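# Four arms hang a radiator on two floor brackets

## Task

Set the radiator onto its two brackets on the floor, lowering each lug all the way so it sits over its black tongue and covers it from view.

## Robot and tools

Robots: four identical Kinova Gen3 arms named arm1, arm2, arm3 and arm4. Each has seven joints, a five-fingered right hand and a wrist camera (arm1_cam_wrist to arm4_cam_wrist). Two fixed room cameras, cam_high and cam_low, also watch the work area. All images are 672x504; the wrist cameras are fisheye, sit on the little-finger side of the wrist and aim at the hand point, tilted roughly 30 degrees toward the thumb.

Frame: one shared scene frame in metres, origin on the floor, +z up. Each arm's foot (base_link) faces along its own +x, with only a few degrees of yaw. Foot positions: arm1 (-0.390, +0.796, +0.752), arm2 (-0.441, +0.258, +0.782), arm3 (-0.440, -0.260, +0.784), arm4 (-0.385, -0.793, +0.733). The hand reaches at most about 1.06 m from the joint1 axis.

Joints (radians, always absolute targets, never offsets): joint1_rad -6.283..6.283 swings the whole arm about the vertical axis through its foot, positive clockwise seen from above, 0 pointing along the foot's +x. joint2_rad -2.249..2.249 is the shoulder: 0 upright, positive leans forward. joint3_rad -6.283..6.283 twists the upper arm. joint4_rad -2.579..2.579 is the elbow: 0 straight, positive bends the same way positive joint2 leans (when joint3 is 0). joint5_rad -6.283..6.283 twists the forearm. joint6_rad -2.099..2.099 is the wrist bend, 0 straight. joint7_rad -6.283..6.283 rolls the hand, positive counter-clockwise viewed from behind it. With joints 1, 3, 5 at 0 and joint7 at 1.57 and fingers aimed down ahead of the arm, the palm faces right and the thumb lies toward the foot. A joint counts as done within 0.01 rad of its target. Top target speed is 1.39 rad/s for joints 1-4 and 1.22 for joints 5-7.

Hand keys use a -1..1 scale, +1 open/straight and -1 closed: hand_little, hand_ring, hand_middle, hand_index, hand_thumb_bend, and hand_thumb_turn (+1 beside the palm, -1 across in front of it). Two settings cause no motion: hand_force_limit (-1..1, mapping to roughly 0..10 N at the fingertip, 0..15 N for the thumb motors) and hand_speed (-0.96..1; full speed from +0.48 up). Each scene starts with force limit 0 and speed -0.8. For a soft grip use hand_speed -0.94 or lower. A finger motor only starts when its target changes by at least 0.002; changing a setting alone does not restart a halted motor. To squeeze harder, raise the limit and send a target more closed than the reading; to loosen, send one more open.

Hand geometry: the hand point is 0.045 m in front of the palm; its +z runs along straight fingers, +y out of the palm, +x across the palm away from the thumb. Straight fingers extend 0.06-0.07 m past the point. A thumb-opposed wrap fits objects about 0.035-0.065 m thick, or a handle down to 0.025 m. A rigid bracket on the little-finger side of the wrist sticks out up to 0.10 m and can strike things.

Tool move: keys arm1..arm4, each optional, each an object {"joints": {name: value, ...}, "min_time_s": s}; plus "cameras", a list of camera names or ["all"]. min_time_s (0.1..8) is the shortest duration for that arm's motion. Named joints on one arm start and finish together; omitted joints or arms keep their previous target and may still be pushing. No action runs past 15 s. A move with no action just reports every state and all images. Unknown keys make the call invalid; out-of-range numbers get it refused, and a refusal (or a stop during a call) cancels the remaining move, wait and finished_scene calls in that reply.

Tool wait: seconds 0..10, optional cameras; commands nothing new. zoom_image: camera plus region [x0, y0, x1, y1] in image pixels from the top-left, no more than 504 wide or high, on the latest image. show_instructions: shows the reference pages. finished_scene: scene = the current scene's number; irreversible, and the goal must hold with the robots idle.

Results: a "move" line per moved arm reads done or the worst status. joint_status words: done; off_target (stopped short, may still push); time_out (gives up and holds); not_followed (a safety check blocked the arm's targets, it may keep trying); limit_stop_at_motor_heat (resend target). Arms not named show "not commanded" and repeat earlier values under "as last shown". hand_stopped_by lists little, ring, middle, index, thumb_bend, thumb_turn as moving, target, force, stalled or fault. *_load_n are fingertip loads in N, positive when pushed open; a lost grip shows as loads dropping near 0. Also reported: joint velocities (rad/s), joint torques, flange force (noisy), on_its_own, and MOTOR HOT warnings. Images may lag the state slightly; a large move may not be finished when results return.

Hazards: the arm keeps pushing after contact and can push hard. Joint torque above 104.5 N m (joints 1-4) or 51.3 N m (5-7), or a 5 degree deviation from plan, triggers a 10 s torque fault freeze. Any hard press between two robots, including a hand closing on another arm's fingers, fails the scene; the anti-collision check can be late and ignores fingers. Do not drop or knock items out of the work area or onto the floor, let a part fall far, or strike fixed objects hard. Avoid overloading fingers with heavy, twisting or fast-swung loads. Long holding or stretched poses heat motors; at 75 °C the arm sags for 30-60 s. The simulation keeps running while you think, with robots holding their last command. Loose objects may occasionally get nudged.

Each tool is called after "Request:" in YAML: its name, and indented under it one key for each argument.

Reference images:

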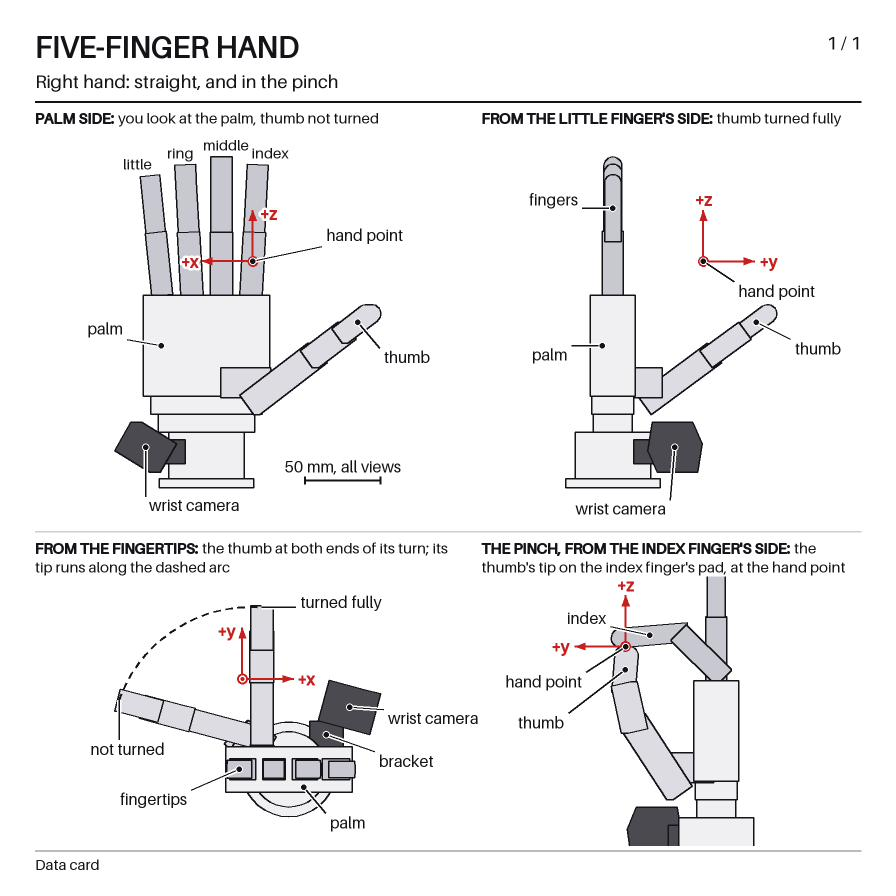

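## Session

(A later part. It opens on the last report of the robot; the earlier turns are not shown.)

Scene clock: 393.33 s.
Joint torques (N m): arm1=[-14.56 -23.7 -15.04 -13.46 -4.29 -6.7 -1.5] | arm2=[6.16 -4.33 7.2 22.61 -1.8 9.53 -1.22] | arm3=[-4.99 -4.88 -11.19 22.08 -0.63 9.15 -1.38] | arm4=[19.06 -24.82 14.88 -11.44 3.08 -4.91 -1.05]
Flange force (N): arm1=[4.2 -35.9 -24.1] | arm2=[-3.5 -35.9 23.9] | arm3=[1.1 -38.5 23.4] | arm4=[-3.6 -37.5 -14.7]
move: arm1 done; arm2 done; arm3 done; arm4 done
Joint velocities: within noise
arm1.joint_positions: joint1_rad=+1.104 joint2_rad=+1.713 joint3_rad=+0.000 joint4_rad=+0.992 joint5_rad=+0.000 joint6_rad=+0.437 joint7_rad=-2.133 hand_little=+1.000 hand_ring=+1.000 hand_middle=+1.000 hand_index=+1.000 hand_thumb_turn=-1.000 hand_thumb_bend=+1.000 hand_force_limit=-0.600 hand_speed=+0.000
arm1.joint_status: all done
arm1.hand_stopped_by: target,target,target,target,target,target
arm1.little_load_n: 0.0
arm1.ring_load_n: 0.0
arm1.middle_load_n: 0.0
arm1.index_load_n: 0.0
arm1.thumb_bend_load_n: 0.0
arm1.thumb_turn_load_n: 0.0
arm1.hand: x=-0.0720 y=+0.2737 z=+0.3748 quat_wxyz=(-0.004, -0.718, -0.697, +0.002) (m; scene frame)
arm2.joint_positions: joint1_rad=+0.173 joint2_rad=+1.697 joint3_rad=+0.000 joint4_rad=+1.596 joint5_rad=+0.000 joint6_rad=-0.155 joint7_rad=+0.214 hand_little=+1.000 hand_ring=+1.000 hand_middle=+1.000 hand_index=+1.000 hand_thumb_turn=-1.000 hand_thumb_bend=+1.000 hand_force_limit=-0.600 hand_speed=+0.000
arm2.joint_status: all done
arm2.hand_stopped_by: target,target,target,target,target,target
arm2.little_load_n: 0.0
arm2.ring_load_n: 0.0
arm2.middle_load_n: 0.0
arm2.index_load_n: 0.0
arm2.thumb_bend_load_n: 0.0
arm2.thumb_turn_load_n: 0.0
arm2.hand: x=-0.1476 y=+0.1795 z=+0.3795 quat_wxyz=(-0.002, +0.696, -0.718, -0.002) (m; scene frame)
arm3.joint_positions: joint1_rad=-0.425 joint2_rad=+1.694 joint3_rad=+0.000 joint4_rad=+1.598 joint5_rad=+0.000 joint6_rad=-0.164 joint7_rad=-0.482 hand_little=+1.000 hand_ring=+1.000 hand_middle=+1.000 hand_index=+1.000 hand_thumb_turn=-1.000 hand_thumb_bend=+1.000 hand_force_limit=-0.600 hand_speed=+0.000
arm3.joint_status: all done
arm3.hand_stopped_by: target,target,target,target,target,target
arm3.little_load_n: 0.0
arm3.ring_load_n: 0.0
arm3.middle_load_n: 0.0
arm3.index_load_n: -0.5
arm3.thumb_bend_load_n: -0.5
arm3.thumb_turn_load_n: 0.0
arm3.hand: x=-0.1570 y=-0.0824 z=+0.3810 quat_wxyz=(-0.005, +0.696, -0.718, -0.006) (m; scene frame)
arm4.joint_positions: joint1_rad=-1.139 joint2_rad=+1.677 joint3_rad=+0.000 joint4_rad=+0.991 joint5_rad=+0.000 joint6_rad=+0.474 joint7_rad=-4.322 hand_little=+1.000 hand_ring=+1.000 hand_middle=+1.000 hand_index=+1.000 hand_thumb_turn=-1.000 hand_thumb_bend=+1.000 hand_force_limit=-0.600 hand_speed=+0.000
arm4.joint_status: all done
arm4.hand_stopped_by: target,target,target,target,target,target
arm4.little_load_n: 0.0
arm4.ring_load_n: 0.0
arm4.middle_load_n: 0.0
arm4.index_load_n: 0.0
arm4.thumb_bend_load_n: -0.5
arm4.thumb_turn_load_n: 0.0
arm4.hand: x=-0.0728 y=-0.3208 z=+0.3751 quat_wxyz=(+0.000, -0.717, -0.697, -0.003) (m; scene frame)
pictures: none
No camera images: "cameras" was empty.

Request:
move:
  arm1: {"joints":{"joint1_rad":1.103257,"joint2_rad":1.708029,"joint4_rad":0.996394,"joint6_rad":0.43717,"joint7_rad":-2.133743},"min_time_s":1.5}
  arm2: {"joints":{"joint1_rad":0.173613,"joint2_rad":1.697798,"joint4_rad":1.597325,"joint6_rad":-0.15633,"joint7_rad":0.214313},"min_time_s":1.5}
  arm3: {"joints":{"joint1_rad":-0.425881,"joint2_rad":1.694467,"joint4_rad":1.598753,"joint6_rad":-0.165827,"joint7_rad":-0.482781},"min_time_s":1.5}
  arm4: {"joints":{"joint1_rad":-1.138094,"joint2_rad":1.673045,"joint4_rad":0.994609,"joint6_rad":0.473939,"joint7_rad":-4.320994},"min_time_s":1.5}
  cameras: []

Scene clock: 469.30 s.
Joint torques (N m): arm1=[-12.71 -36.7 -13.68 -11.65 -3.93 -2.91 -1.02] | arm2=[6.55 -0.57 7.32 23.81 -1.91 10.22 -1.31] | arm3=[-5.85 -3.63 -12.9 18.79 -0.35 7.72 -1.32] | arm4=[26.16 -39.74 21.01 -11.53 4.2 -3.12 -1.42]
Flange force (N): arm1=[-2.6 -27.2 13.0] | arm2=[-3.6 -38.5 18.1] | arm3=[4.6 -35.7 12.0] | arm4=[12.1 -43.5 22.1]
move: arm1 done; arm2 done; arm3 done; arm4 done
Joint velocities: within noise
arm1.joint_positions: joint1_rad=+1.103 joint2_rad=+1.708 joint3_rad=+0.000 joint4_rad=+0.996 joint5_rad=+0.000 joint6_rad=+0.437 joint7_rad=-2.134 hand_little=+1.000 hand_ring=+1.000 hand_middle=+1.000 hand_index=+1.000 hand_thumb_turn=-1.000 hand_thumb_bend=+1.000 hand_force_limit=-0.600 hand_speed=+0.000
arm1.joint_status: all done
arm1.hand_stopped_by: target,target,target,target,target,target
arm1.little_load_n: 0.0
arm1.ring_load_n: 0.0
arm1.middle_load_n: 0.0
arm1.index_load_n: 0.0
arm1.thumb_bend_load_n: 0.0
arm1.thumb_turn_load_n: 0.0
arm1.hand: x=-0.0714 y=+0.2736 z=+0.3768 quat_wxyz=(-0.004, -0.718, -0.697, +0.002) (m; scene frame)
arm2.joint_positions: joint1_rad=+0.174 joint2_rad=+1.698 joint3_rad=+0.000 joint4_rad=+1.597 joint5_rad=+0.000 joint6_rad=-0.156 joint7_rad=+0.214 hand_little=+1.000 hand_ring=+1.000 hand_middle=+1.000 hand_index=+1.000 hand_thumb_turn=-1.000 hand_thumb_bend=+1.000 hand_force_limit=-0.600 hand_speed=+0.000
arm2.joint_status: all done
arm2.hand_stopped_by: target,target,target,target,target,target
arm2.little_load_n: 0.0
arm2.ring_load_n: 0.0
arm2.middle_load_n: 0.0
arm2.index_load_n: 0.0
arm2.thumb_bend_load_n: 0.0
arm2.thumb_turn_load_n: 0.0
arm2.hand: x=-0.1481 y=+0.1794 z=+0.3794 quat_wxyz=(-0.002, +0.696, -0.718, -0.002) (m; scene frame)
arm3.joint_positions: joint1_rad=-0.426 joint2_rad=+1.694 joint3_rad=+0.000 joint4_rad=+1.599 joint5_rad=+0.000 joint6_rad=-0.166 joint7_rad=-0.483 hand_little=+1.000 hand_ring=+1.000 hand_middle=+1.000 hand_index=+1.000 hand_thumb_turn=-1.000 hand_thumb_bend=+1.000 hand_force_limit=-0.600 hand_speed=+0.000
arm3.joint_status: all done
arm3.hand_stopped_by: target,target,target,target,target,target
arm3.little_load_n: 0.0
arm3.ring_load_n: 0.0
arm3.middle_load_n: 0.0
arm3.index_load_n: 0.0
arm3.thumb_bend_load_n: 0.0
arm3.thumb_turn_load_n: 0.0
arm3.hand: x=-0.1576 y=-0.0823 z=+0.3809 quat_wxyz=(-0.005, +0.696, -0.718, -0.006) (m; scene frame)
arm4.joint_positions: joint1_rad=-1.138 joint2_rad=+1.673 joint3_rad=+0.000 joint4_rad=+0.995 joint5_rad=+0.000 joint6_rad=+0.474 joint7_rad=-4.321 hand_little=+1.000 hand_ring=+1.000 hand_middle=+1.000 hand_index=+1.000 hand_thumb_turn=-1.000 hand_thumb_bend=+1.000 hand_force_limit=-0.600 hand_speed=+0.000
arm4.joint_status: all done
arm4.hand_stopped_by: target,target,target,target,target,target
arm4.little_load_n: 0.0
arm4.ring_load_n: 0.0
arm4.middle_load_n: 0.0
arm4.index_load_n: 0.0
arm4.thumb_bend_load_n: 0.0
arm4.thumb_turn_load_n: 0.0
arm4.hand: x=-0.0723 y=-0.3207 z=+0.3768 quat_wxyz=(+0.000, -0.717, -0.697, -0.003) (m; scene frame)
pictures: none
No camera images: "cameras" was empty.

Request:
move:
  arm1: {"joints":{"joint1_rad":1.102005,"joint2_rad":1.643153,"joint4_rad":1.069953,"joint6_rad":0.428487,"joint7_rad":-2.134995},"min_time_s":2.5}
  arm2: {"joints":{"joint1_rad":0.173613,"joint2_rad":1.636652,"joint4_rad":1.666448,"joint6_rad":-0.164307,"joint7_rad":0.214313},"min_time_s":2.5}
  arm3: {"joints":{"joint1_rad":-0.425881,"joint2_rad":1.633295,"joint4_rad":1.667625,"joint6_rad":-0.173527,"joint7_rad":-0.482781},"min_time_s":2.5}
  arm4: {"joints":{"joint1_rad":-1.138094,"joint2_rad":1.608798,"joint4_rad":1.065612,"joint6_rad":0.467183,"joint7_rad":-4.320994},"min_time_s":2.5}
  cameras: ["cam_low"]

Scene clock: 484.57 s.
Joint torques (N m): arm1=[-14.14 -34.96 -15.51 -10.32 -4.21 -2.38 -1.07] | arm2=[7.3 0.31 8.17 25.63 -2.08 11.06 -1.42] | arm3=[-4.23 -5 -9.94 18.38 -0.4 7.47 -1.21] | arm4=[26.18 -41.24 21.59 -11.89 4.16 -3.22 -1.42]
Flange force (N): arm1=[-6.1 -28.2 12.6] | arm2=[-4.5 -41.6 17.9] | arm3=[0.8 -32.8 12.0] | arm4=[12.2 -43.5 24.9]
move: arm1 done; arm2 done; arm3 done; arm4 done
Joint velocities: within noise
arm1.joint_positions: joint1_rad=+1.102 joint2_rad=+1.643 joint3_rad=+0.000 joint4_rad=+1.070 joint5_rad=+0.000 joint6_rad=+0.429 joint7_rad=-2.135 hand_little=+1.000 hand_ring=+1.000 hand_middle=+1.000 hand_index=+1.000 hand_thumb_turn=-1.000 hand_thumb_bend=+1.000 hand_force_limit=-0.600 hand_speed=+0.000
arm1.joint_status: all done
arm1.hand_stopped_by: target,target,target,target,target,target
arm1.little_load_n: 0.0
arm1.ring_load_n: 0.0
arm1.middle_load_n: 0.0
arm1.index_load_n: 0.0
arm1.thumb_bend_load_n: -0.5
arm1.thumb_turn_load_n: 0.0
arm1.hand: x=-0.0707 y=+0.2738 z=+0.4028 quat_wxyz=(-0.004, -0.718, -0.697, +0.002) (m; scene frame)
arm2.joint_positions: joint1_rad=+0.174 joint2_rad=+1.637 joint3_rad=+0.000 joint4_rad=+1.666 joint5_rad=+0.000 joint6_rad=-0.164 joint7_rad=+0.214 hand_little=+1.000 hand_ring=+1.000 hand_middle=+1.000 hand_index=+1.000 hand_thumb_turn=-1.000 hand_thumb_bend=+1.000 hand_force_limit=-0.600 hand_speed=+0.000
arm2.joint_status: all done
arm2.hand_stopped_by: target,target,target,target,target,target
arm2.little_load_n: 0.0
arm2.ring_load_n: 0.0
arm2.middle_load_n: 0.0
arm2.index_load_n: 0.0
arm2.thumb_bend_load_n: 0.0
arm2.thumb_turn_load_n: 0.0
arm2.hand: x=-0.1480 y=+0.1793 z=+0.4054 quat_wxyz=(-0.002, +0.696, -0.718, -0.002) (m; scene frame)
arm3.joint_positions: joint1_rad=-0.426 joint2_rad=+1.633 joint3_rad=+0.000 joint4_rad=+1.668 joint5_rad=+0.000 joint6_rad=-0.174 joint7_rad=-0.483 hand_little=+1.000 hand_ring=+1.000 hand_middle=+1.000 hand_index=+1.000 hand_thumb_turn=-1.000 hand_thumb_bend=+1.000 hand_force_limit=-0.600 hand_speed=+0.000
arm3.joint_status: all done
arm3.hand_stopped_by: target,target,target,target,target,target
arm3.little_load_n: 0.0
arm3.ring_load_n: 0.0
arm3.middle_load_n: 0.0
arm3.index_load_n: 0.0
arm3.thumb_bend_load_n: 0.0
arm3.thumb_turn_load_n: 0.0
arm3.hand: x=-0.1572 y=-0.0825 z=+0.4069 quat_wxyz=(-0.005, +0.696, -0.718, -0.006) (m; scene frame)
arm4.joint_positions: joint1_rad=-1.138 joint2_rad=+1.609 joint3_rad=+0.000 joint4_rad=+1.066 joint5_rad=+0.000 joint6_rad=+0.467 joint7_rad=-4.321 hand_little=+1.000 hand_ring=+1.000 hand_middle=+1.000 hand_index=+1.000 hand_thumb_turn=-1.000 hand_thumb_bend=+1.000 hand_force_limit=-0.600 hand_speed=+0.000
arm4.joint_status: all done
arm4.hand_stopped_by: target,target,target,target,target,target
arm4.little_load_n: 0.0
arm4.ring_load_n: 0.0
arm4.middle_load_n: 0.0
arm4.index_load_n: 0.0
arm4.thumb_bend_load_n: 0.0
arm4.thumb_turn_load_n: 0.0
arm4.hand: x=-0.0723 y=-0.3208 z=+0.4028 quat_wxyz=(+0.000, -0.717, -0.697, -0.003) (m; scene frame)
pictures: cam_low

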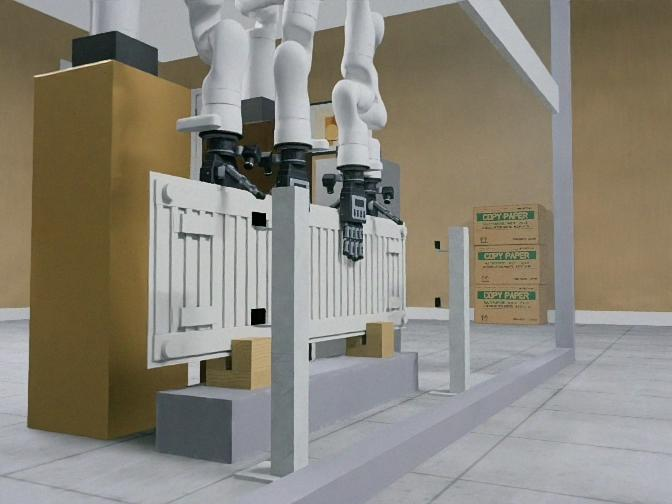

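Request:
move:
  arm1: {"joints":{"joint1_rad":1.102005,"joint2_rad":1.580132,"joint4_rad":1.136756,"joint6_rad":0.424705,"joint7_rad":-2.134995},"min_time_s":2.5}
  arm2: {"joints":{"joint1_rad":0.173613,"joint2_rad":1.575173,"joint4_rad":1.730855,"joint6_rad":-0.167235,"joint7_rad":0.214313},"min_time_s":2.5}
  arm3: {"joints":{"joint1_rad":-0.425881,"joint2_rad":1.571784,"joint4_rad":1.731782,"joint6_rad":-0.176173,"joint7_rad":-0.482781},"min_time_s":2.5}
  arm4: {"joints":{"joint1_rad":-1.138094,"joint2_rad":1.546781,"joint4_rad":1.128277,"joint6_rad":0.466535,"joint7_rad":-4.320994},"min_time_s":2.5}
  cameras: []

Request:
move:
  arm1: {"joints":{"joint1_rad":1.102005,"joint2_rad":1.518911,"joint4_rad":1.196058,"joint6_rad":0.426624,"joint7_rad":-2.134995},"min_time_s":2.5}
  arm2: {"joints":{"joint1_rad":0.173613,"joint2_rad":1.513082,"joint4_rad":1.790698,"joint6_rad":-0.164987,"joint7_rad":0.214313},"min_time_s":2.5}
  arm3: {"joints":{"joint1_rad":-0.425881,"joint2_rad":1.509658,"joint4_rad":1.791375,"joint6_rad":-0.17364,"joint7_rad":-0.482781},"min_time_s":2.5}
  arm4: {"joints":{"joint1_rad":-1.138094,"joint2_rad":1.486546,"joint4_rad":1.183616,"joint6_rad":0.471431,"joint7_rad":-4.320994},"min_time_s":2.5}
  cameras: ["cam_low"]

Scene clock: 494.70 s.
Joint torques (N m): arm1=[-14.17 -33.82 -15.8 -9.76 -4.17 -2.24 -1.02] | arm2=[7.68 -0.97 8.9 25.86 -2.16 11.12 -1.44] | arm3=[-3.05 -7.39 -7.47 17.88 -0.46 7.22 -1.02] | arm4=[24.59 -41.02 20.71 -12.92 3.87 -3.84 -1.35]
Flange force (N): arm1=[-6.9 -27.8 11.8] | arm2=[-5.4 -42.1 18.9] | arm3=[-1.8 -29.9 14.6] | arm4=[8.7 -42.2 22.3]
move: arm1 done; arm2 done; arm3 done; arm4 done
Joint velocities: within noise
arm1.joint_positions: joint1_rad=+1.102 joint2_rad=+1.580 joint3_rad=+0.000 joint4_rad=+1.137 joint5_rad=+0.000 joint6_rad=+0.425 joint7_rad=-2.135 hand_little=+1.000 hand_ring=+1.000 hand_middle=+1.000 hand_index=+1.000 hand_thumb_turn=-1.000 hand_thumb_bend=+1.000 hand_force_limit=-0.600 hand_speed=+0.000
arm1.joint_status: all done
arm1.hand_stopped_by: target,target,target,target,target,target
arm1.little_load_n: 0.0
arm1.ring_load_n: 0.0
arm1.middle_load_n: 0.0
arm1.index_load_n: 0.0
arm1.thumb_bend_load_n: 0.0
arm1.thumb_turn_load_n: 0.0
arm1.hand: x=-0.0707 y=+0.2740 z=+0.4288 quat_wxyz=(-0.004, -0.718, -0.697, +0.002) (m; scene frame)
arm2.joint_positions: joint1_rad=+0.174 joint2_rad=+1.575 joint3_rad=+0.000 joint4_rad=+1.731 joint5_rad=+0.000 joint6_rad=-0.167 joint7_rad=+0.214 hand_little=+1.000 hand_ring=+1.000 hand_middle=+1.000 hand_index=+1.000 hand_thumb_turn=-1.000 hand_thumb_bend=+1.000 hand_force_limit=-0.600 hand_speed=+0.000
arm2.joint_status: all done
arm2.hand_stopped_by: target,target,target,target,target,target
arm2.little_load_n: 0.0
arm2.ring_load_n: 0.0
arm2.middle_load_n: 0.0
arm2.index_load_n: 0.0
arm2.thumb_bend_load_n: 0.0
arm2.thumb_turn_load_n: 0.5
arm2.hand: x=-0.1480 y=+0.1792 z=+0.4314 quat_wxyz=(-0.002, +0.696, -0.718, -0.002) (m; scene frame)
arm3.joint_positions: joint1_rad=-0.426 joint2_rad=+1.572 joint3_rad=+0.000 joint4_rad=+1.732 joint5_rad=+0.000 joint6_rad=-0.176 joint7_rad=-0.483 hand_little=+1.000 hand_ring=+1.000 hand_middle=+1.000 hand_index=+1.000 hand_thumb_turn=-1.000 hand_thumb_bend=+1.000 hand_force_limit=-0.600 hand_speed=+0.000
arm3.joint_status: all done
arm3.hand_stopped_by: target,target,target,target,target,target
arm3.little_load_n: 0.0
arm3.ring_load_n: 0.0
arm3.middle_load_n: 0.0
arm3.index_load_n: 0.0
arm3.thumb_bend_load_n: 0.0
arm3.thumb_turn_load_n: 0.0
arm3.hand: x=-0.1568 y=-0.0828 z=+0.4329 quat_wxyz=(-0.005, +0.696, -0.718, -0.006) (m; scene frame)
arm4.joint_positions: joint1_rad=-1.138 joint2_rad=+1.547 joint3_rad=+0.000 joint4_rad=+1.128 joint5_rad=+0.000 joint6_rad=+0.467 joint7_rad=-4.321 hand_little=+1.000 hand_ring=+1.000 hand_middle=+1.000 hand_index=+1.000 hand_thumb_turn=-1.000 hand_thumb_bend=+1.000 hand_force_limit=-0.600 hand_speed=+0.000
arm4.joint_status: all done
arm4.hand_stopped_by: target,target,target,target,target,target
arm4.little_load_n: 0.0
arm4.ring_load_n: 0.0
arm4.middle_load_n: 0.0
arm4.index_load_n: 0.0
arm4.thumb_bend_load_n: -0.5
arm4.thumb_turn_load_n: 0.0
arm4.hand: x=-0.0725 y=-0.3210 z=+0.4288 quat_wxyz=(+0.000, -0.717, -0.697, -0.003) (m; scene frame)
pictures: none
No camera images: "cameras" was empty.

Scene clock: 497.50 s.
Joint torques (N m): arm1=[-14.65 -32.99 -16.51 -8.18 -4.22 -1.31 -0.93] | arm2=[7.99 -1.17 9.42 25.2 -2.14 10.88 -1.41] | arm3=[-1.86 -8.73 -5.05 16.7 -0.48 6.73 -0.86] | arm4=[22.88 -41.73 19.57 -13.12 3.68 -3.81 -1.29]
Flange force (N): arm1=[-10.2 -26.7 14.0] | arm2=[-6.5 -41.6 15.5] | arm3=[-4.3 -26.5 13.5] | arm4=[7.9 -39.3 24.2]
move: arm1 done; arm2 done; arm3 done; arm4 done
Joint velocities: within noise
arm1.joint_positions: joint1_rad=+1.102 joint2_rad=+1.519 joint3_rad=+0.000 joint4_rad=+1.196 joint5_rad=+0.000 joint6_rad=+0.427 joint7_rad=-2.135 hand_little=+1.000 hand_ring=+1.000 hand_middle=+1.000 hand_index=+1.000 hand_thumb_turn=-1.000 hand_thumb_bend=+1.000 hand_force_limit=-0.600 hand_speed=+0.000
arm1.joint_status: all done
arm1.hand_stopped_by: target,target,target,target,target,target
arm1.little_load_n: 0.0
arm1.ring_load_n: 0.5
arm1.middle_load_n: 0.0
arm1.index_load_n: 0.0
arm1.thumb_bend_load_n: 0.0
arm1.thumb_turn_load_n: 0.0
arm1.hand: x=-0.0708 y=+0.2742 z=+0.4548 quat_wxyz=(-0.004, -0.718, -0.697, +0.002) (m; scene frame)
arm2.joint_positions: joint1_rad=+0.174 joint2_rad=+1.513 joint3_rad=+0.000 joint4_rad=+1.791 joint5_rad=+0.000 joint6_rad=-0.165 joint7_rad=+0.214 hand_little=+1.000 hand_ring=+1.000 hand_middle=+1.000 hand_index=+1.000 hand_thumb_turn=-1.000 hand_thumb_bend=+1.000 hand_force_limit=-0.600 hand_speed=+0.000
arm2.joint_status: all done
arm2.hand_stopped_by: target,target,target,target,target,target
arm2.little_load_n: 0.0
arm2.ring_load_n: 0.0
arm2.middle_load_n: 0.0
arm2.index_load_n: 0.0
arm2.thumb_bend_load_n: 0.0
arm2.thumb_turn_load_n: 0.0
arm2.hand: x=-0.1479 y=+0.1790 z=+0.4574 quat_wxyz=(-0.002, +0.696, -0.718, -0.002) (m; scene frame)
arm3.joint_positions: joint1_rad=-0.426 joint2_rad=+1.510 joint3_rad=+0.000 joint4_rad=+1.791 joint5_rad=+0.000 joint6_rad=-0.174 joint7_rad=-0.483 hand_little=+1.000 hand_ring=+1.000 hand_middle=+1.000 hand_index=+1.000 hand_thumb_turn=-1.000 hand_thumb_bend=+1.000 hand_force_limit=-0.600 hand_speed=+0.000
arm3.joint_status: all done
arm3.hand_stopped_by: target,target,target,target,target,target
arm3.little_load_n: 0.0
arm3.ring_load_n: 0.0
arm3.middle_load_n: 0.0
arm3.index_load_n: 0.0
arm3.thumb_bend_load_n: 0.0
arm3.thumb_turn_load_n: 0.0
arm3.hand: x=-0.1565 y=-0.0830 z=+0.4589 quat_wxyz=(-0.005, +0.696, -0.718, -0.006) (m; scene frame)
arm4.joint_positions: joint1_rad=-1.138 joint2_rad=+1.487 joint3_rad=+0.000 joint4_rad=+1.184 joint5_rad=+0.000 joint6_rad=+0.471 joint7_rad=-4.321 hand_little=+1.000 hand_ring=+1.000 hand_middle=+1.000 hand_index=+1.000 hand_thumb_turn=-1.000 hand_thumb_bend=+1.000 hand_force_limit=-0.600 hand_speed=+0.000
arm4.joint_status: all done
arm4.hand_stopped_by: target,target,target,target,target,target
arm4.little_load_n: 0.0
arm4.ring_load_n: 0.0
arm4.middle_load_n: 0.0
arm4.index_load_n: 0.0
arm4.thumb_bend_load_n: 0.0
arm4.thumb_turn_load_n: 0.0
arm4.hand: x=-0.0726 y=-0.3211 z=+0.4548 quat_wxyz=(+0.000, -0.717, -0.697, -0.003) (m; scene frame)
pictures: cam_low

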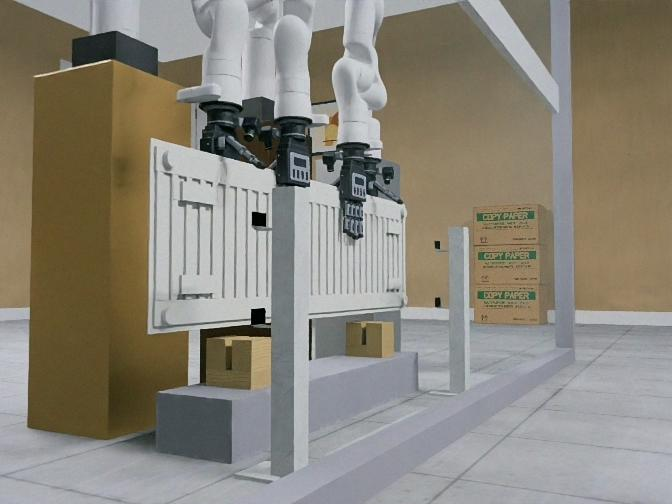

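Request:
move:
  arm1: {"joints":{"joint1_rad":1.0641,"joint2_rad":1.539756,"joint4_rad":1.112551,"joint6_rad":0.489286,"joint7_rad":-2.172225},"min_time_s":2.5}
  arm2: {"joints":{"joint1_rad":0.16625,"joint2_rad":1.505118,"joint4_rad":1.7094,"joint6_rad":-0.075725,"joint7_rad":0.207625},"min_time_s":2.5}
  arm3: {"joints":{"joint1_rad":-0.387686,"joint2_rad":1.501751,"joint4_rad":1.721936,"joint6_rad":-0.096294,"joint7_rad":-0.443911},"min_time_s":2.5}
  arm4: {"joints":{"joint1_rad":-1.08962,"joint2_rad":1.498701,"joint4_rad":1.137656,"joint6_rad":0.505236,"joint7_rad":-4.271845},"min_time_s":2.5}
  cameras: []

Scene clock: 568.60 s.
Joint torques (N m): arm1=[-12.07 -38.16 -12.84 -16.3 -4.12 -5.4 -1.24] | arm2=[7.02 -3.72 7.59 25.7 -1.77 11.55 -1.49] | arm3=[-3.99 -7.96 -8.54 22.09 -1.04 9.52 -1.29] | arm4=[25.86 -41.84 21.61 -18.23 4.45 -6.59 -1.44]
Flange force (N): arm1=[5.0 -30.6 7.3] | arm2=[-2.7 -43.0 22.3] | arm3=[-1.6 -38.5 23.7] | arm4=[0.1 -48.8 13.1]
move: arm1 done; arm2 done; arm3 done; arm4 done
Joint velocities: within noise
arm1.joint_positions: joint1_rad=+1.064 joint2_rad=+1.540 joint3_rad=+0.000 joint4_rad=+1.113 joint5_rad=+0.000 joint6_rad=+0.489 joint7_rad=-2.172 hand_little=+1.000 hand_ring=+1.000 hand_middle=+1.000 hand_index=+1.000 hand_thumb_turn=-1.000 hand_thumb_bend=+1.000 hand_force_limit=-0.600 hand_speed=+0.000
arm1.joint_status: all done
arm1.hand_stopped_by: target,target,target,target,target,target
arm1.little_load_n: 0.0
arm1.ring_load_n: 0.0
arm1.middle_load_n: 0.0
arm1.index_load_n: 0.0
arm1.thumb_bend_load_n: -0.5
arm1.thumb_turn_load_n: 0.0
arm1.hand: x=-0.0428 y=+0.2693 z=+0.4548 quat_wxyz=(-0.004, -0.717, -0.697, +0.002) (m; scene frame)
arm2.joint_positions: joint1_rad=+0.166 joint2_rad=+1.505 joint3_rad=+0.000 joint4_rad=+1.709 joint5_rad=+0.000 joint6_rad=-0.076 joint7_rad=+0.208 hand_little=+1.000 hand_ring=+1.000 hand_middle=+1.000 hand_index=+1.000 hand_thumb_turn=-1.000 hand_thumb_bend=+1.000 hand_force_limit=-0.600 hand_speed=+0.000
arm2.joint_status: all done
arm2.hand_stopped_by: target,target,target,target,target,target
arm2.little_load_n: 0.0
arm2.ring_load_n: 0.0
arm2.middle_load_n: 0.0
arm2.index_load_n: 0.0
arm2.thumb_bend_load_n: 0.0
arm2.thumb_turn_load_n: 0.0
arm2.hand: x=-0.1202 y=+0.1751 z=+0.4574 quat_wxyz=(-0.002, +0.697, -0.717, -0.002) (m; scene frame)
arm3.joint_positions: joint1_rad=-0.388 joint2_rad=+1.502 joint3_rad=+0.000 joint4_rad=+1.722 joint5_rad=+0.000 joint6_rad=-0.096 joint7_rad=-0.444 hand_little=+1.000 hand_ring=+1.000 hand_middle=+1.000 hand_index=+1.000 hand_thumb_turn=-1.000 hand_thumb_bend=+1.000 hand_force_limit=-0.600 hand_speed=+0.000
arm3.joint_status: all done
arm3.hand_stopped_by: target,target,target,target,target,target
arm3.little_load_n: 0.0
arm3.ring_load_n: 0.0
arm3.middle_load_n: 0.0
arm3.index_load_n: 0.0
arm3.thumb_bend_load_n: 0.0
arm3.thumb_turn_load_n: 0.0
arm3.hand: x=-0.1294 y=-0.0868 z=+0.4588 quat_wxyz=(-0.005, +0.697, -0.717, -0.006) (m; scene frame)
arm4.joint_positions: joint1_rad=-1.090 joint2_rad=+1.499 joint3_rad=+0.000 joint4_rad=+1.138 joint5_rad=+0.000 joint6_rad=+0.505 joint7_rad=-4.272 hand_little=+1.000 hand_ring=+1.000 hand_middle=+1.000 hand_index=+1.000 hand_thumb_turn=-1.000 hand_thumb_bend=+1.000 hand_force_limit=-0.600 hand_speed=+0.000
arm4.joint_status: all done
arm4.hand_stopped_by: target,target,target,target,target,target
arm4.little_load_n: 0.0
arm4.ring_load_n: 0.0
arm4.middle_load_n: 0.0
arm4.index_load_n: 0.0
arm4.thumb_bend_load_n: 0.0
arm4.thumb_turn_load_n: 0.0
arm4.hand: x=-0.0441 y=-0.3251 z=+0.4548 quat_wxyz=(+0.000, -0.717, -0.697, -0.003) (m; scene frame)
pictures: none
No camera images: "cameras" was empty.

Request:
move:
  arm1: {"joints":{"joint1_rad":1.02833,"joint2_rad":1.564582,"joint4_rad":1.021474,"joint6_rad":0.555537,"joint7_rad":-2.20732},"min_time_s":2.5}
  arm2: {"joints":{"joint1_rad":0.160888,"joint2_rad":1.503096,"joint4_rad":1.622017,"joint6_rad":0.01368,"joint7_rad":0.202938},"min_time_s":2.5}
  arm3: {"joints":{"joint1_rad":-0.351068,"joint2_rad":1.498297,"joint4_rad":1.64509,"joint6_rad":-0.015994,"joint7_rad":-0.406618},"min_time_s":2.5}
  arm4: {"joints":{"joint1_rad":-1.042979,"joint2_rad":1.513058,"joint4_rad":1.085678,"joint6_rad":0.542857,"joint7_rad":-4.224529},"min_time_s":2.5}
  cameras: []

Scene clock: 576.50 s.
Joint torques (N m): arm1=[-13.06 -38.85 -13.22 -16.2 -4.67 -5.05 -1.22] | arm2=[7.64 -4.23 7.98 25.08 -1.48 11.88 -1.53] | arm3=[-2.09 -7.38 -5.25 20.36 -1.24 9.15 -1.12] | arm4=[24.04 -46.44 19.56 -20.69 4.4 -7.3 -1.35]
Flange force (N): arm1=[2.2 -30.9 8.6] | arm2=[-3.2 -44.2 21.9] | arm3=[-5.4 -35.9 18.1] | arm4=[-1.6 -46.7 17.9]
move: arm1 done; arm2 done; arm3 done; arm4 done
Joint velocities: within noise
arm1.joint_positions: joint1_rad=+1.028 joint2_rad=+1.565 joint3_rad=+0.000 joint4_rad=+1.021 joint5_rad=+0.000 joint6_rad=+0.556 joint7_rad=-2.207 hand_little=+1.000 hand_ring=+1.000 hand_middle=+1.000 hand_index=+1.000 hand_thumb_turn=-1.000 hand_thumb_bend=+1.000 hand_force_limit=-0.600 hand_speed=+0.000
arm1.joint_status: all done
arm1.hand_stopped_by: target,target,target,target,target,target
arm1.little_load_n: 0.0
arm1.ring_load_n: 0.0
arm1.middle_load_n: 0.0
arm1.index_load_n: 0.0
arm1.thumb_bend_load_n: 0.0
arm1.thumb_turn_load_n: 0.0
arm1.hand: x=-0.0150 y=+0.2649 z=+0.4549 quat_wxyz=(-0.004, -0.717, -0.697, +0.002) (m; scene frame)
arm2.joint_positions: joint1_rad=+0.161 joint2_rad=+1.503 joint3_rad=+0.000 joint4_rad=+1.622 joint5_rad=+0.000 joint6_rad=+0.014 joint7_rad=+0.203 hand_little=+1.000 hand_ring=+1.000 hand_middle=+1.000 hand_index=+1.000 hand_thumb_turn=-1.000 hand_thumb_bend=+1.000 hand_force_limit=-0.600 hand_speed=+0.000
arm2.joint_status: all done
arm2.hand_stopped_by: target,target,target,target,target,target
arm2.little_load_n: 0.0
arm2.ring_load_n: 0.0
arm2.middle_load_n: 0.0
arm2.index_load_n: 0.0
arm2.thumb_bend_load_n: 0.0
arm2.thumb_turn_load_n: 0.5
arm2.hand: x=-0.0924 y=+0.1707 z=+0.4573 quat_wxyz=(-0.002, +0.697, -0.717, -0.002) (m; scene frame)
arm3.joint_positions: joint1_rad=-0.351 joint2_rad=+1.498 joint3_rad=+0.000 joint4_rad=+1.645 joint5_rad=+0.000 joint6_rad=-0.016 joint7_rad=-0.407 hand_little=+1.000 hand_ring=+1.000 hand_middle=+1.000 hand_index=+1.000 hand_thumb_turn=-1.000 hand_thumb_bend=+1.000 hand_force_limit=-0.600 hand_speed=+0.000
arm3.joint_status: all done
arm3.hand_stopped_by: target,target,target,target,target,target
arm3.little_load_n: 0.0
arm3.ring_load_n: 0.0
arm3.middle_load_n: 0.0
arm3.index_load_n: 0.0
arm3.thumb_bend_load_n: 0.0
arm3.thumb_turn_load_n: 0.0
arm3.hand: x=-0.1013 y=-0.0913 z=+0.4588 quat_wxyz=(-0.005, +0.697, -0.717, -0.006) (m; scene frame)
arm4.joint_positions: joint1_rad=-1.043 joint2_rad=+1.513 joint3_rad=+0.000 joint4_rad=+1.086 joint5_rad=+0.000 joint6_rad=+0.543 joint7_rad=-4.225 hand_little=+1.000 hand_ring=+1.000 hand_middle=+1.000 hand_index=+1.000 hand_thumb_turn=-1.000 hand_thumb_bend=+1.000 hand_force_limit=-0.600 hand_speed=+0.000
arm4.joint_status: all done
arm4.hand_stopped_by: target,target,target,target,target,target
arm4.little_load_n: 0.0
arm4.ring_load_n: 0.0
arm4.middle_load_n: 0.0
arm4.index_load_n: 0.0
arm4.thumb_bend_load_n: 0.0
arm4.thumb_turn_load_n: 0.0
arm4.hand: x=-0.0159 y=-0.3294 z=+0.4548 quat_wxyz=(+0.000, -0.717, -0.697, -0.003) (m; scene frame)
pictures: none
No camera images: "cameras" was empty.

Request:
move:
  arm1: {"joints":{"joint1_rad":0.994806,"joint2_rad":1.595279,"joint4_rad":0.917469,"joint6_rad":0.628845,"joint7_rad":-2.240169},"min_time_s":2.5}
  arm2: {"joints":{"joint1_rad":0.15619,"joint2_rad":1.507029,"joint4_rad":1.52899,"joint6_rad":0.102774,"joint7_rad":0.198915},"min_time_s":2.5}
  arm3: {"joints":{"joint1_rad":-0.318554,"joint2_rad":1.499717,"joint4_rad":1.562578,"joint6_rad":0.065098,"joint7_rad":-0.373429},"min_time_s":2.5}
  arm4: {"joints":{"joint1_rad":-0.998012,"joint2_rad":1.530571,"joint4_rad":1.025045,"joint6_rad":0.585977,"joint7_rad":-4.178887},"min_time_s":2.5}
  cameras: ["cam_low"]

Scene clock: 584.17 s.
Joint torques (N m): arm1=[-13.68 -39.33 -12.91 -16.52 -5.07 -4.98 -1.2] | arm2=[8.33 -5.09 8.5 23.9 -1.11 11.95 -1.52] | arm3=[-0.22 -9.02 -2.18 19.98 -1.32 9.57 -1.06] | arm4=[22.33 -48.01 17.42 -22.96 4.34 -8.45 -1.27]
Flange force (N): arm1=[1.2 -31.2 8.4] | arm2=[-4.1 -44.7 21.3] | arm3=[-9.1 -35.5 21.1] | arm4=[-4.9 -46.0 16.0]
move: arm1 done; arm2 done; arm3 done; arm4 done
Joint velocities: within noise
arm1.joint_positions: joint1_rad=+0.995 joint2_rad=+1.595 joint3_rad=+0.000 joint4_rad=+0.917 joint5_rad=+0.000 joint6_rad=+0.629 joint7_rad=-2.240 hand_little=+1.000 hand_ring=+1.000 hand_middle=+1.000 hand_index=+1.000 hand_thumb_turn=-1.000 hand_thumb_bend=+1.000 hand_force_limit=-0.600 hand_speed=+0.000
arm1.joint_status: all done
arm1.hand_stopped_by: target,target,target,target,target,target
arm1.little_load_n: 0.0
arm1.ring_load_n: 0.0
arm1.middle_load_n: 0.0
arm1.index_load_n: 0.0
arm1.thumb_bend_load_n: -0.5
arm1.thumb_turn_load_n: -0.5
arm1.hand: x=+0.0129 y=+0.2606 z=+0.4549 quat_wxyz=(-0.004, -0.717, -0.697, +0.002) (m; scene frame)
arm2.joint_positions: joint1_rad=+0.156 joint2_rad=+1.507 joint3_rad=+0.000 joint4_rad=+1.529 joint5_rad=+0.000 joint6_rad=+0.103 joint7_rad=+0.199 hand_little=+1.000 hand_ring=+1.000 hand_middle=+1.000 hand_index=+1.000 hand_thumb_turn=-1.000 hand_thumb_bend=+1.000 hand_force_limit=-0.600 hand_speed=+0.000
arm2.joint_status: all done
arm2.hand_stopped_by: target,target,target,target,target,target
arm2.little_load_n: 0.0
arm2.ring_load_n: 0.0
arm2.middle_load_n: 0.0
arm2.index_load_n: 0.0
arm2.thumb_bend_load_n: 0.0
arm2.thumb_turn_load_n: 0.0
arm2.hand: x=-0.0645 y=+0.1662 z=+0.4573 quat_wxyz=(-0.002, +0.697, -0.717, -0.002) (m; scene frame)
arm3.joint_positions: joint1_rad=-0.319 joint2_rad=+1.500 joint3_rad=+0.000 joint4_rad=+1.563 joint5_rad=+0.000 joint6_rad=+0.065 joint7_rad=-0.373 hand_little=+1.000 hand_ring=+1.000 hand_middle=+1.000 hand_index=+1.000 hand_thumb_turn=-1.000 hand_thumb_bend=+1.000 hand_force_limit=-0.600 hand_speed=+0.000
arm3.joint_status: all done
arm3.hand_stopped_by: target,target,target,target,target,target
arm3.little_load_n: 0.0
arm3.ring_load_n: 0.0
arm3.middle_load_n: 0.5
arm3.index_load_n: 0.0
arm3.thumb_bend_load_n: 0.0
arm3.thumb_turn_load_n: 0.0
arm3.hand: x=-0.0732 y=-0.0959 z=+0.4587 quat_wxyz=(-0.005, +0.697, -0.717, -0.005) (m; scene frame)
arm4.joint_positions: joint1_rad=-0.998 joint2_rad=+1.531 joint3_rad=+0.000 joint4_rad=+1.025 joint5_rad=+0.000 joint6_rad=+0.586 joint7_rad=-4.179 hand_little=+1.000 hand_ring=+1.000 hand_middle=+1.000 hand_index=+1.000 hand_thumb_turn=-1.000 hand_thumb_bend=+1.000 hand_force_limit=-0.600 hand_speed=+0.000
arm4.joint_status: all done
arm4.hand_stopped_by: target,target,target,target,target,target
arm4.little_load_n: 0.0
arm4.ring_load_n: 0.0
arm4.middle_load_n: 0.0
arm4.index_load_n: 0.0
arm4.thumb_bend_load_n: 0.0
arm4.thumb_turn_load_n: 0.0
arm4.hand: x=+0.0124 y=-0.3337 z=+0.4548 quat_wxyz=(+0.000, -0.716, -0.698, -0.003) (m; scene frame)
pictures: cam_low

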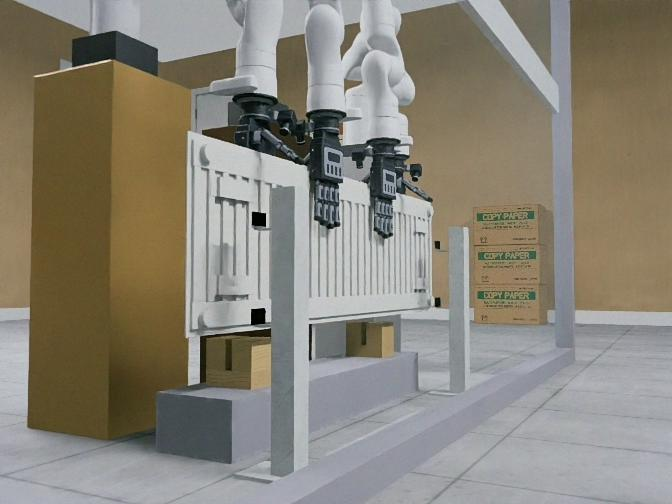

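Request:
move:
  arm1: {"joints":{"joint1_rad":0.963399,"joint2_rad":1.633876,"joint4_rad":0.796037,"joint6_rad":0.71168,"joint7_rad":-2.270901},"min_time_s":3}
  arm2: {"joints":{"joint1_rad":0.152041,"joint2_rad":1.516933,"joint4_rad":1.429509,"joint6_rad":0.192351,"joint7_rad":0.195441},"min_time_s":3}
  arm3: {"joints":{"joint1_rad":-0.289539,"joint2_rad":1.506179,"joint4_rad":1.473876,"joint6_rad":0.147338,"joint7_rad":-0.343739},"min_time_s":3}
  arm4: {"joints":{"joint1_rad":-0.954799,"joint2_rad":1.551896,"joint4_rad":0.954563,"joint6_rad":0.635134,"joint7_rad":-4.134999},"min_time_s":3}
  cameras: ["cam_low","arm1_cam_wrist","arm4_cam_wrist"]

Scene clock: 594.43 s.
Joint torques (N m): arm1=[-14.48 -40.11 -12.57 -16.93 -5.56 -4.93 -1.18] | arm2=[9 -6.16 8.75 22.98 -0.7 12.2 -1.56] | arm3=[0.72 -9.2 -0.65 18.31 -1.24 9.33 -0.99] | arm4=[21.35 -50.73 15.92 -24.42 4.43 -8.88 -1.19]
Flange force (N): arm1=[0.1 -31.8 8.5] | arm2=[-4.6 -46.0 22.0] | arm3=[-10.1 -34.1 17.8] | arm4=[-5.1 -44.9 18.4]
move: arm1 done; arm2 done; arm3 done; arm4 done
Joint velocities: within noise
arm1.joint_positions: joint1_rad=+0.963 joint2_rad=+1.634 joint3_rad=+0.000 joint4_rad=+0.796 joint5_rad=+0.000 joint6_rad=+0.712 joint7_rad=-2.271 hand_little=+1.000 hand_ring=+1.000 hand_middle=+1.000 hand_index=+1.000 hand_thumb_turn=-1.000 hand_thumb_bend=+1.000 hand_force_limit=-0.600 hand_speed=+0.000
arm1.joint_status: all done
arm1.hand_stopped_by: target,target,target,target,target,target
arm1.little_load_n: 0.0
arm1.ring_load_n: 0.0
arm1.middle_load_n: 0.0
arm1.index_load_n: 0.0
arm1.thumb_bend_load_n: 0.0
arm1.thumb_turn_load_n: 0.0
arm1.hand: x=+0.0407 y=+0.2562 z=+0.4549 quat_wxyz=(-0.004, -0.717, -0.697, +0.002) (m; scene frame)
arm2.joint_positions: joint1_rad=+0.152 joint2_rad=+1.517 joint3_rad=+0.000 joint4_rad=+1.430 joint5_rad=+0.000 joint6_rad=+0.192 joint7_rad=+0.195 hand_little=+1.000 hand_ring=+1.000 hand_middle=+1.000 hand_index=+1.000 hand_thumb_turn=-1.000 hand_thumb_bend=+1.000 hand_force_limit=-0.600 hand_speed=+0.000
arm2.joint_status: all done
arm2.hand_stopped_by: target,target,target,target,target,target
arm2.little_load_n: 0.0
arm2.ring_load_n: 0.0
arm2.middle_load_n: 0.0
arm2.index_load_n: 0.0
arm2.thumb_bend_load_n: 0.0
arm2.thumb_turn_load_n: 0.0
arm2.hand: x=-0.0366 y=+0.1618 z=+0.4572 quat_wxyz=(-0.002, +0.697, -0.717, -0.002) (m; scene frame)
arm3.joint_positions: joint1_rad=-0.290 joint2_rad=+1.506 joint3_rad=+0.000 joint4_rad=+1.474 joint5_rad=+0.000 joint6_rad=+0.147 joint7_rad=-0.344 hand_little=+1.000 hand_ring=+1.000 hand_middle=+1.000 hand_index=+1.000 hand_thumb_turn=-1.000 hand_thumb_bend=+1.000 hand_force_limit=-0.600 hand_speed=+0.000
arm3.joint_status: all done
arm3.hand_stopped_by: target,target,target,target,target,target
arm3.little_load_n: 0.0
arm3.ring_load_n: 0.0
arm3.middle_load_n: 0.0
arm3.index_load_n: 0.0
arm3.thumb_bend_load_n: 0.0
arm3.thumb_turn_load_n: 0.0
arm3.hand: x=-0.0452 y=-0.1005 z=+0.4586 quat_wxyz=(-0.004, +0.697, -0.717, -0.005) (m; scene frame)
arm4.joint_positions: joint1_rad=-0.955 joint2_rad=+1.552 joint3_rad=+0.000 joint4_rad=+0.955 joint5_rad=+0.000 joint6_rad=+0.635 joint7_rad=-4.135 hand_little=+1.000 hand_ring=+1.000 hand_middle=+1.000 hand_index=+1.000 hand_thumb_turn=-1.000 hand_thumb_bend=+1.000 hand_force_limit=-0.600 hand_speed=+0.000
arm4.joint_status: all done
arm4.hand_stopped_by: target,target,target,target,target,target
arm4.little_load_n: 0.0
arm4.ring_load_n: 0.0
arm4.middle_load_n: 0.0
arm4.index_load_n: 0.0
arm4.thumb_bend_load_n: 0.0
arm4.thumb_turn_load_n: 0.0
arm4.hand: x=+0.0406 y=-0.3381 z=+0.4547 quat_wxyz=(+0.000, -0.716, -0.698, -0.003) (m; scene frame)
pictures: arm1_cam_wrist, arm4_cam_wrist, cam_low
camera_calibration:
arm1_cam_wrist: T_world_to_cam=[[0.973141, 0.229636, 0.0162598, -0.104417], [0.18778, -0.832652, 0.520989, -0.0323856], [0.133177, -0.503942, -0.853408, 0.624084], [0, 0, 0, 1]] pos_world=[0.0245803, 0.311514, 0.551169]
arm4_cam_wrist: T_world_to_cam=[[0.971161, 0.235669, 0.0361594, 0.0190701], [0.183075, -0.834236, 0.520129, -0.530949], [0.152744, -0.498509, -0.853322, 0.327419], [0, 0, 0, 1]] pos_world=[0.0286725, -0.28421, 0.554866]

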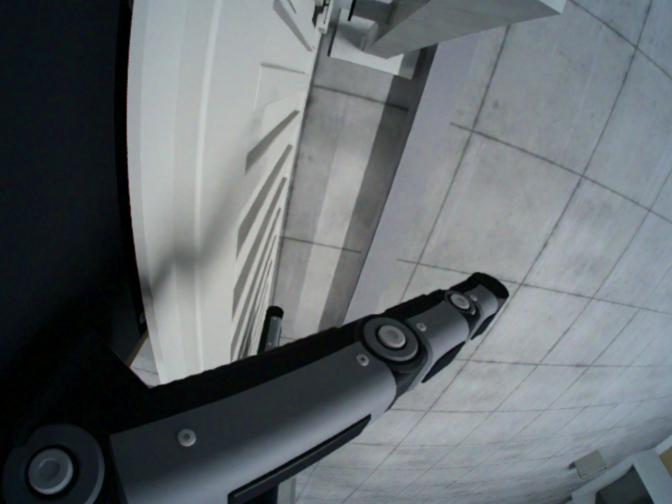

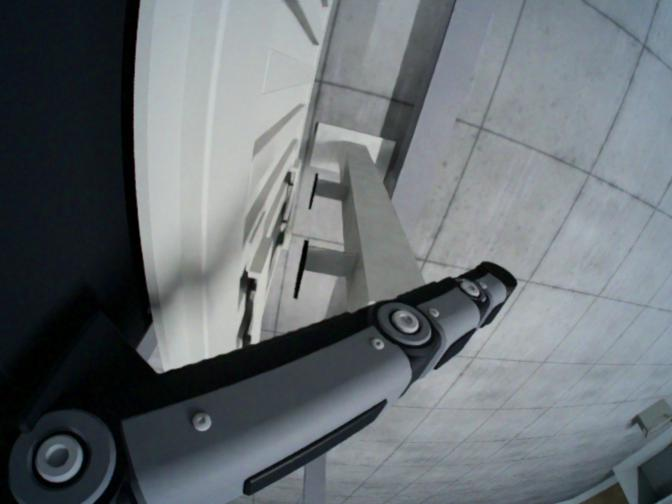

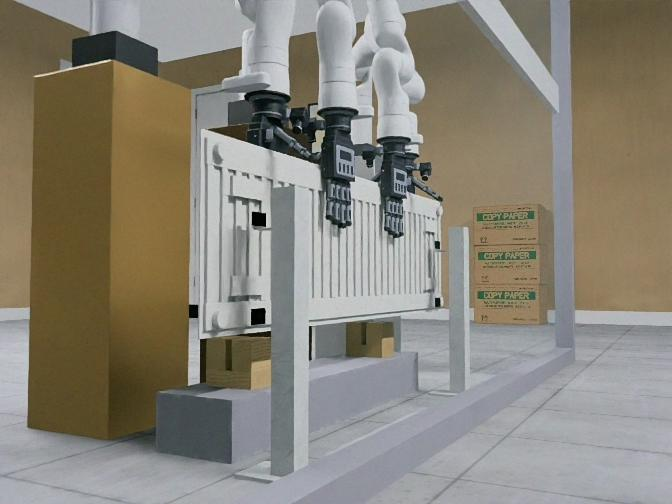

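Request:
move:
  arm1: {"joints":{"joint1_rad":0.953476,"joint2_rad":1.644594,"joint4_rad":0.763761,"joint6_rad":0.733238,"joint7_rad":-2.280824},"min_time_s":1.5}
  arm2: {"joints":{"joint1_rad":0.148435,"joint2_rad":1.520724,"joint4_rad":1.400895,"joint6_rad":0.217174,"joint7_rad":0.191835},"min_time_s":1.5}
  arm3: {"joints":{"joint1_rad":-0.284323,"joint2_rad":1.509117,"joint4_rad":1.4462,"joint6_rad":0.172076,"joint7_rad":-0.338523},"min_time_s":1.5}
  arm4: {"joints":{"joint1_rad":-0.944038,"joint2_rad":1.560536,"joint4_rad":0.926859,"joint6_rad":0.654198,"joint7_rad":-4.124238},"min_time_s":1.5}
  cameras: ["cam_low","arm1_cam_wrist","arm4_cam_wrist"]

Request:
zoom_image:
  camera: "arm4_cam_wrist"
  region: [200, 100, 400, 350]

Request:
zoom_image:
  camera: "arm1_cam_wrist"
  region: [240, 0, 420, 110]

Scene clock: 610.80 s.
Joint torques (N m): arm1=[-14.4 -40.28 -12.18 -17.19 -5.6 -5.05 -1.19] | arm2=[9.31 -6.67 9.06 22.37 -0.54 12.1 -1.51] | arm3=[1.36 -10.2 0.19 18.45 -1.16 9.61 -0.94] | arm4=[20.59 -50.97 15.04 -25.4 4.34 -9.47 -1.22]
Flange force (N): arm1=[0.4 -32.0 8.1] | arm2=[-5.3 -45.8 21.9] | arm3=[-11.6 -34.8 20.6] | arm4=[-7.7 -45.2 16.4]
move: arm1 done; arm2 done; arm3 done; arm4 done
Joint velocities: within noise
arm1.joint_positions: joint1_rad=+0.953 joint2_rad=+1.645 joint3_rad=+0.000 joint4_rad=+0.764 joint5_rad=+0.000 joint6_rad=+0.733 joint7_rad=-2.281 hand_little=+1.000 hand_ring=+1.000 hand_middle=+1.000 hand_index=+1.000 hand_thumb_turn=-1.000 hand_thumb_bend=+1.000 hand_force_limit=-0.600 hand_speed=+0.000
arm1.joint_status: all done
arm1.hand_stopped_by: target,target,target,target,target,target
arm1.little_load_n: 0.0
arm1.ring_load_n: 0.0
arm1.middle_load_n: 0.0
arm1.index_load_n: 0.0
arm1.thumb_bend_load_n: 0.0
arm1.thumb_turn_load_n: 0.0
arm1.hand: x=+0.0487 y=+0.2562 z=+0.4549 quat_wxyz=(-0.004, -0.717, -0.697, +0.002) (m; scene frame)
arm2.joint_positions: joint1_rad=+0.148 joint2_rad=+1.521 joint3_rad=+0.000 joint4_rad=+1.401 joint5_rad=+0.000 joint6_rad=+0.217 joint7_rad=+0.192 hand_little=+1.000 hand_ring=+1.000 hand_middle=+1.000 hand_index=+1.000 hand_thumb_turn=-1.000 hand_thumb_bend=+1.000 hand_force_limit=-0.600 hand_speed=+0.000
arm2.joint_status: all done
arm2.hand_stopped_by: target,target,target,target,target,target
arm2.little_load_n: 0.0
arm2.ring_load_n: 0.0
arm2.middle_load_n: 0.0
arm2.index_load_n: 0.0
arm2.thumb_bend_load_n: 0.0
arm2.thumb_turn_load_n: 0.0
arm2.hand: x=-0.0286 y=+0.1618 z=+0.4572 quat_wxyz=(-0.002, +0.697, -0.717, -0.002) (m; scene frame)
arm3.joint_positions: joint1_rad=-0.284 joint2_rad=+1.509 joint3_rad=+0.000 joint4_rad=+1.446 joint5_rad=+0.000 joint6_rad=+0.172 joint7_rad=-0.338 hand_little=+1.000 hand_ring=+1.000 hand_middle=+1.000 hand_index=+1.000 hand_thumb_turn=-1.000 hand_thumb_bend=+1.000 hand_force_limit=-0.600 hand_speed=+0.000
arm3.joint_status: all done
arm3.hand_stopped_by: target,target,target,target,target,target
arm3.little_load_n: 0.0
arm3.ring_load_n: 0.0
arm3.middle_load_n: 0.0
arm3.index_load_n: 0.0
arm3.thumb_bend_load_n: 0.0
arm3.thumb_turn_load_n: 0.0
arm3.hand: x=-0.0371 y=-0.1005 z=+0.4586 quat_wxyz=(-0.004, +0.697, -0.717, -0.005) (m; scene frame)
arm4.joint_positions: joint1_rad=-0.944 joint2_rad=+1.561 joint3_rad=+0.000 joint4_rad=+0.927 joint5_rad=+0.000 joint6_rad=+0.654 joint7_rad=-4.124 hand_little=+1.000 hand_ring=+1.000 hand_middle=+1.000 hand_index=+1.000 hand_thumb_turn=-1.000 hand_thumb_bend=+1.000 hand_force_limit=-0.600 hand_speed=+0.000
arm4.joint_status: all done
arm4.hand_stopped_by: target,target,target,target,target,target
arm4.little_load_n: -0.5
arm4.ring_load_n: 0.0
arm4.middle_load_n: 0.0
arm4.index_load_n: 0.0
arm4.thumb_bend_load_n: 0.0
arm4.thumb_turn_load_n: 0.0
arm4.hand: x=+0.0486 y=-0.3380 z=+0.4548 quat_wxyz=(+0.000, -0.716, -0.698, -0.003) (m; scene frame)
pictures: arm1_cam_wrist, arm4_cam_wrist, cam_low
camera_calibration:
arm1_cam_wrist: T_world_to_cam=[[0.973141, 0.229636, 0.0162598, -0.112202], [0.18778, -0.832652, 0.520989, -0.0338879], [0.133177, -0.503942, -0.853408, 0.623019], [0, 0, 0, 1]] pos_world=[0.0325803, 0.311514, 0.551169]
arm4_cam_wrist: T_world_to_cam=[[0.971146, 0.235718, 0.036242, 0.0112697], [0.183073, -0.834226, 0.520145, -0.53242], [0.152841, -0.498501, -0.853309, 0.326188], [0, 0, 0, 1]] pos_world=[0.0366723, -0.28421, 0.554866]

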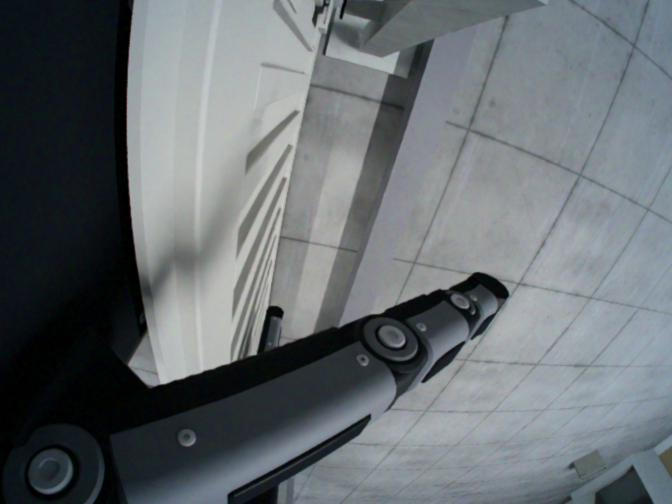

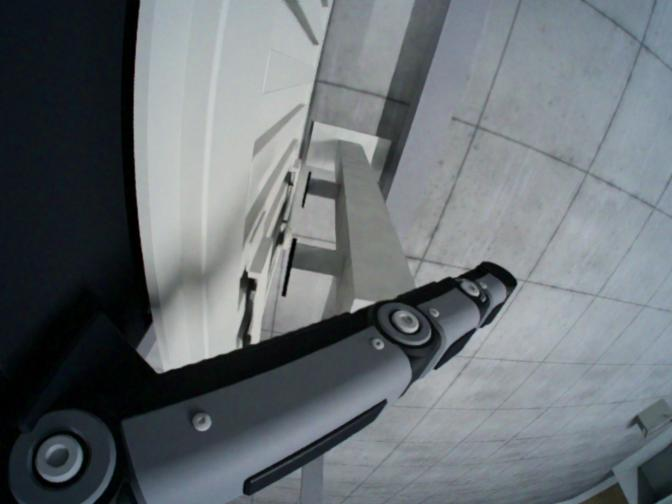

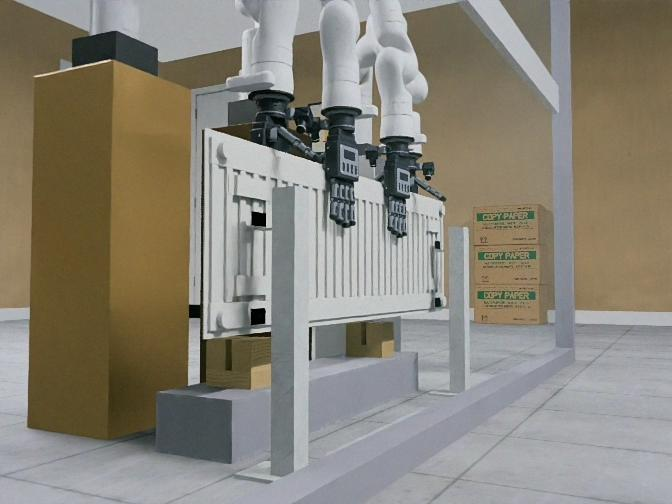

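Scaled by 2.016 from the camera's 672x504 image, which has a finer 960x720 frame.

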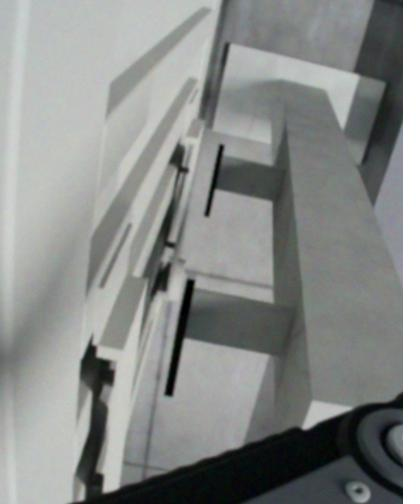

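Scaled by 2.800 from the camera's 672x504 image, which has a finer 960x720 frame.

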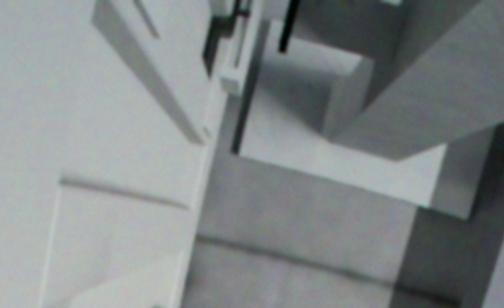

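Request:
zoom_image:
  camera: "arm4_cam_wrist"
  region: [250, 200, 330, 300]

Request:
zoom_image:
  camera: "arm1_cam_wrist"
  region: [300, 0, 380, 50]

Request:
zoom_image:
  camera: "cam_low"
  region: [235, 190, 295, 340]

Request:
zoom_image:
  camera: "cam_low"
  region: [415, 220, 465, 320]

Scaled by 5.040 from the camera's 672x504 image, which has a finer 960x720 frame.

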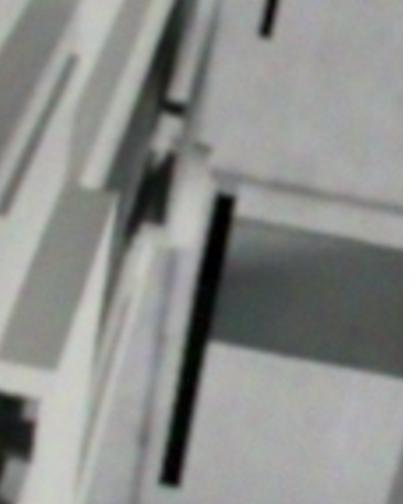

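Scaled by 6.300 from the camera's 672x504 image, which has a finer 960x720 frame.

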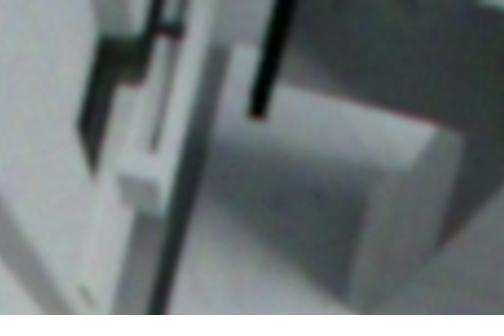

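Scaled by 3.360.

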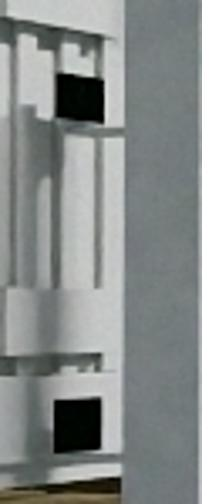

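Scaled by 5.040.

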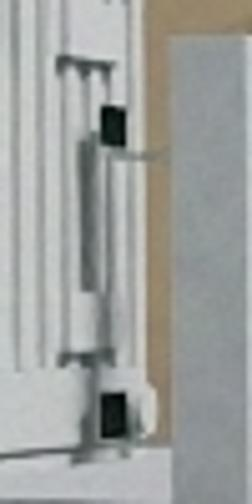

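Request:
zoom_image:
  camera: "cam_low"
  region: [195, 120, 315, 350]

Request:
zoom_image:
  camera: "cam_low"
  region: [370, 180, 470, 330]

Scaled by 2.191.

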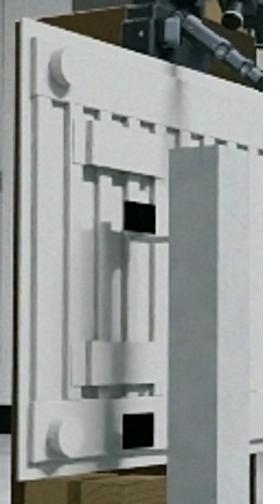

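Scaled by 3.360.

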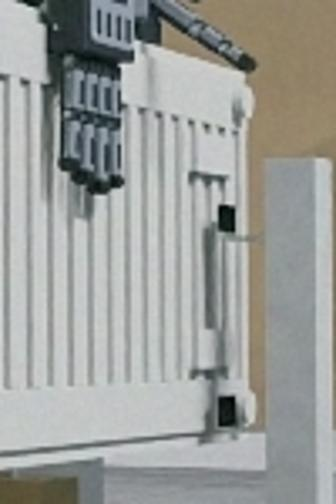

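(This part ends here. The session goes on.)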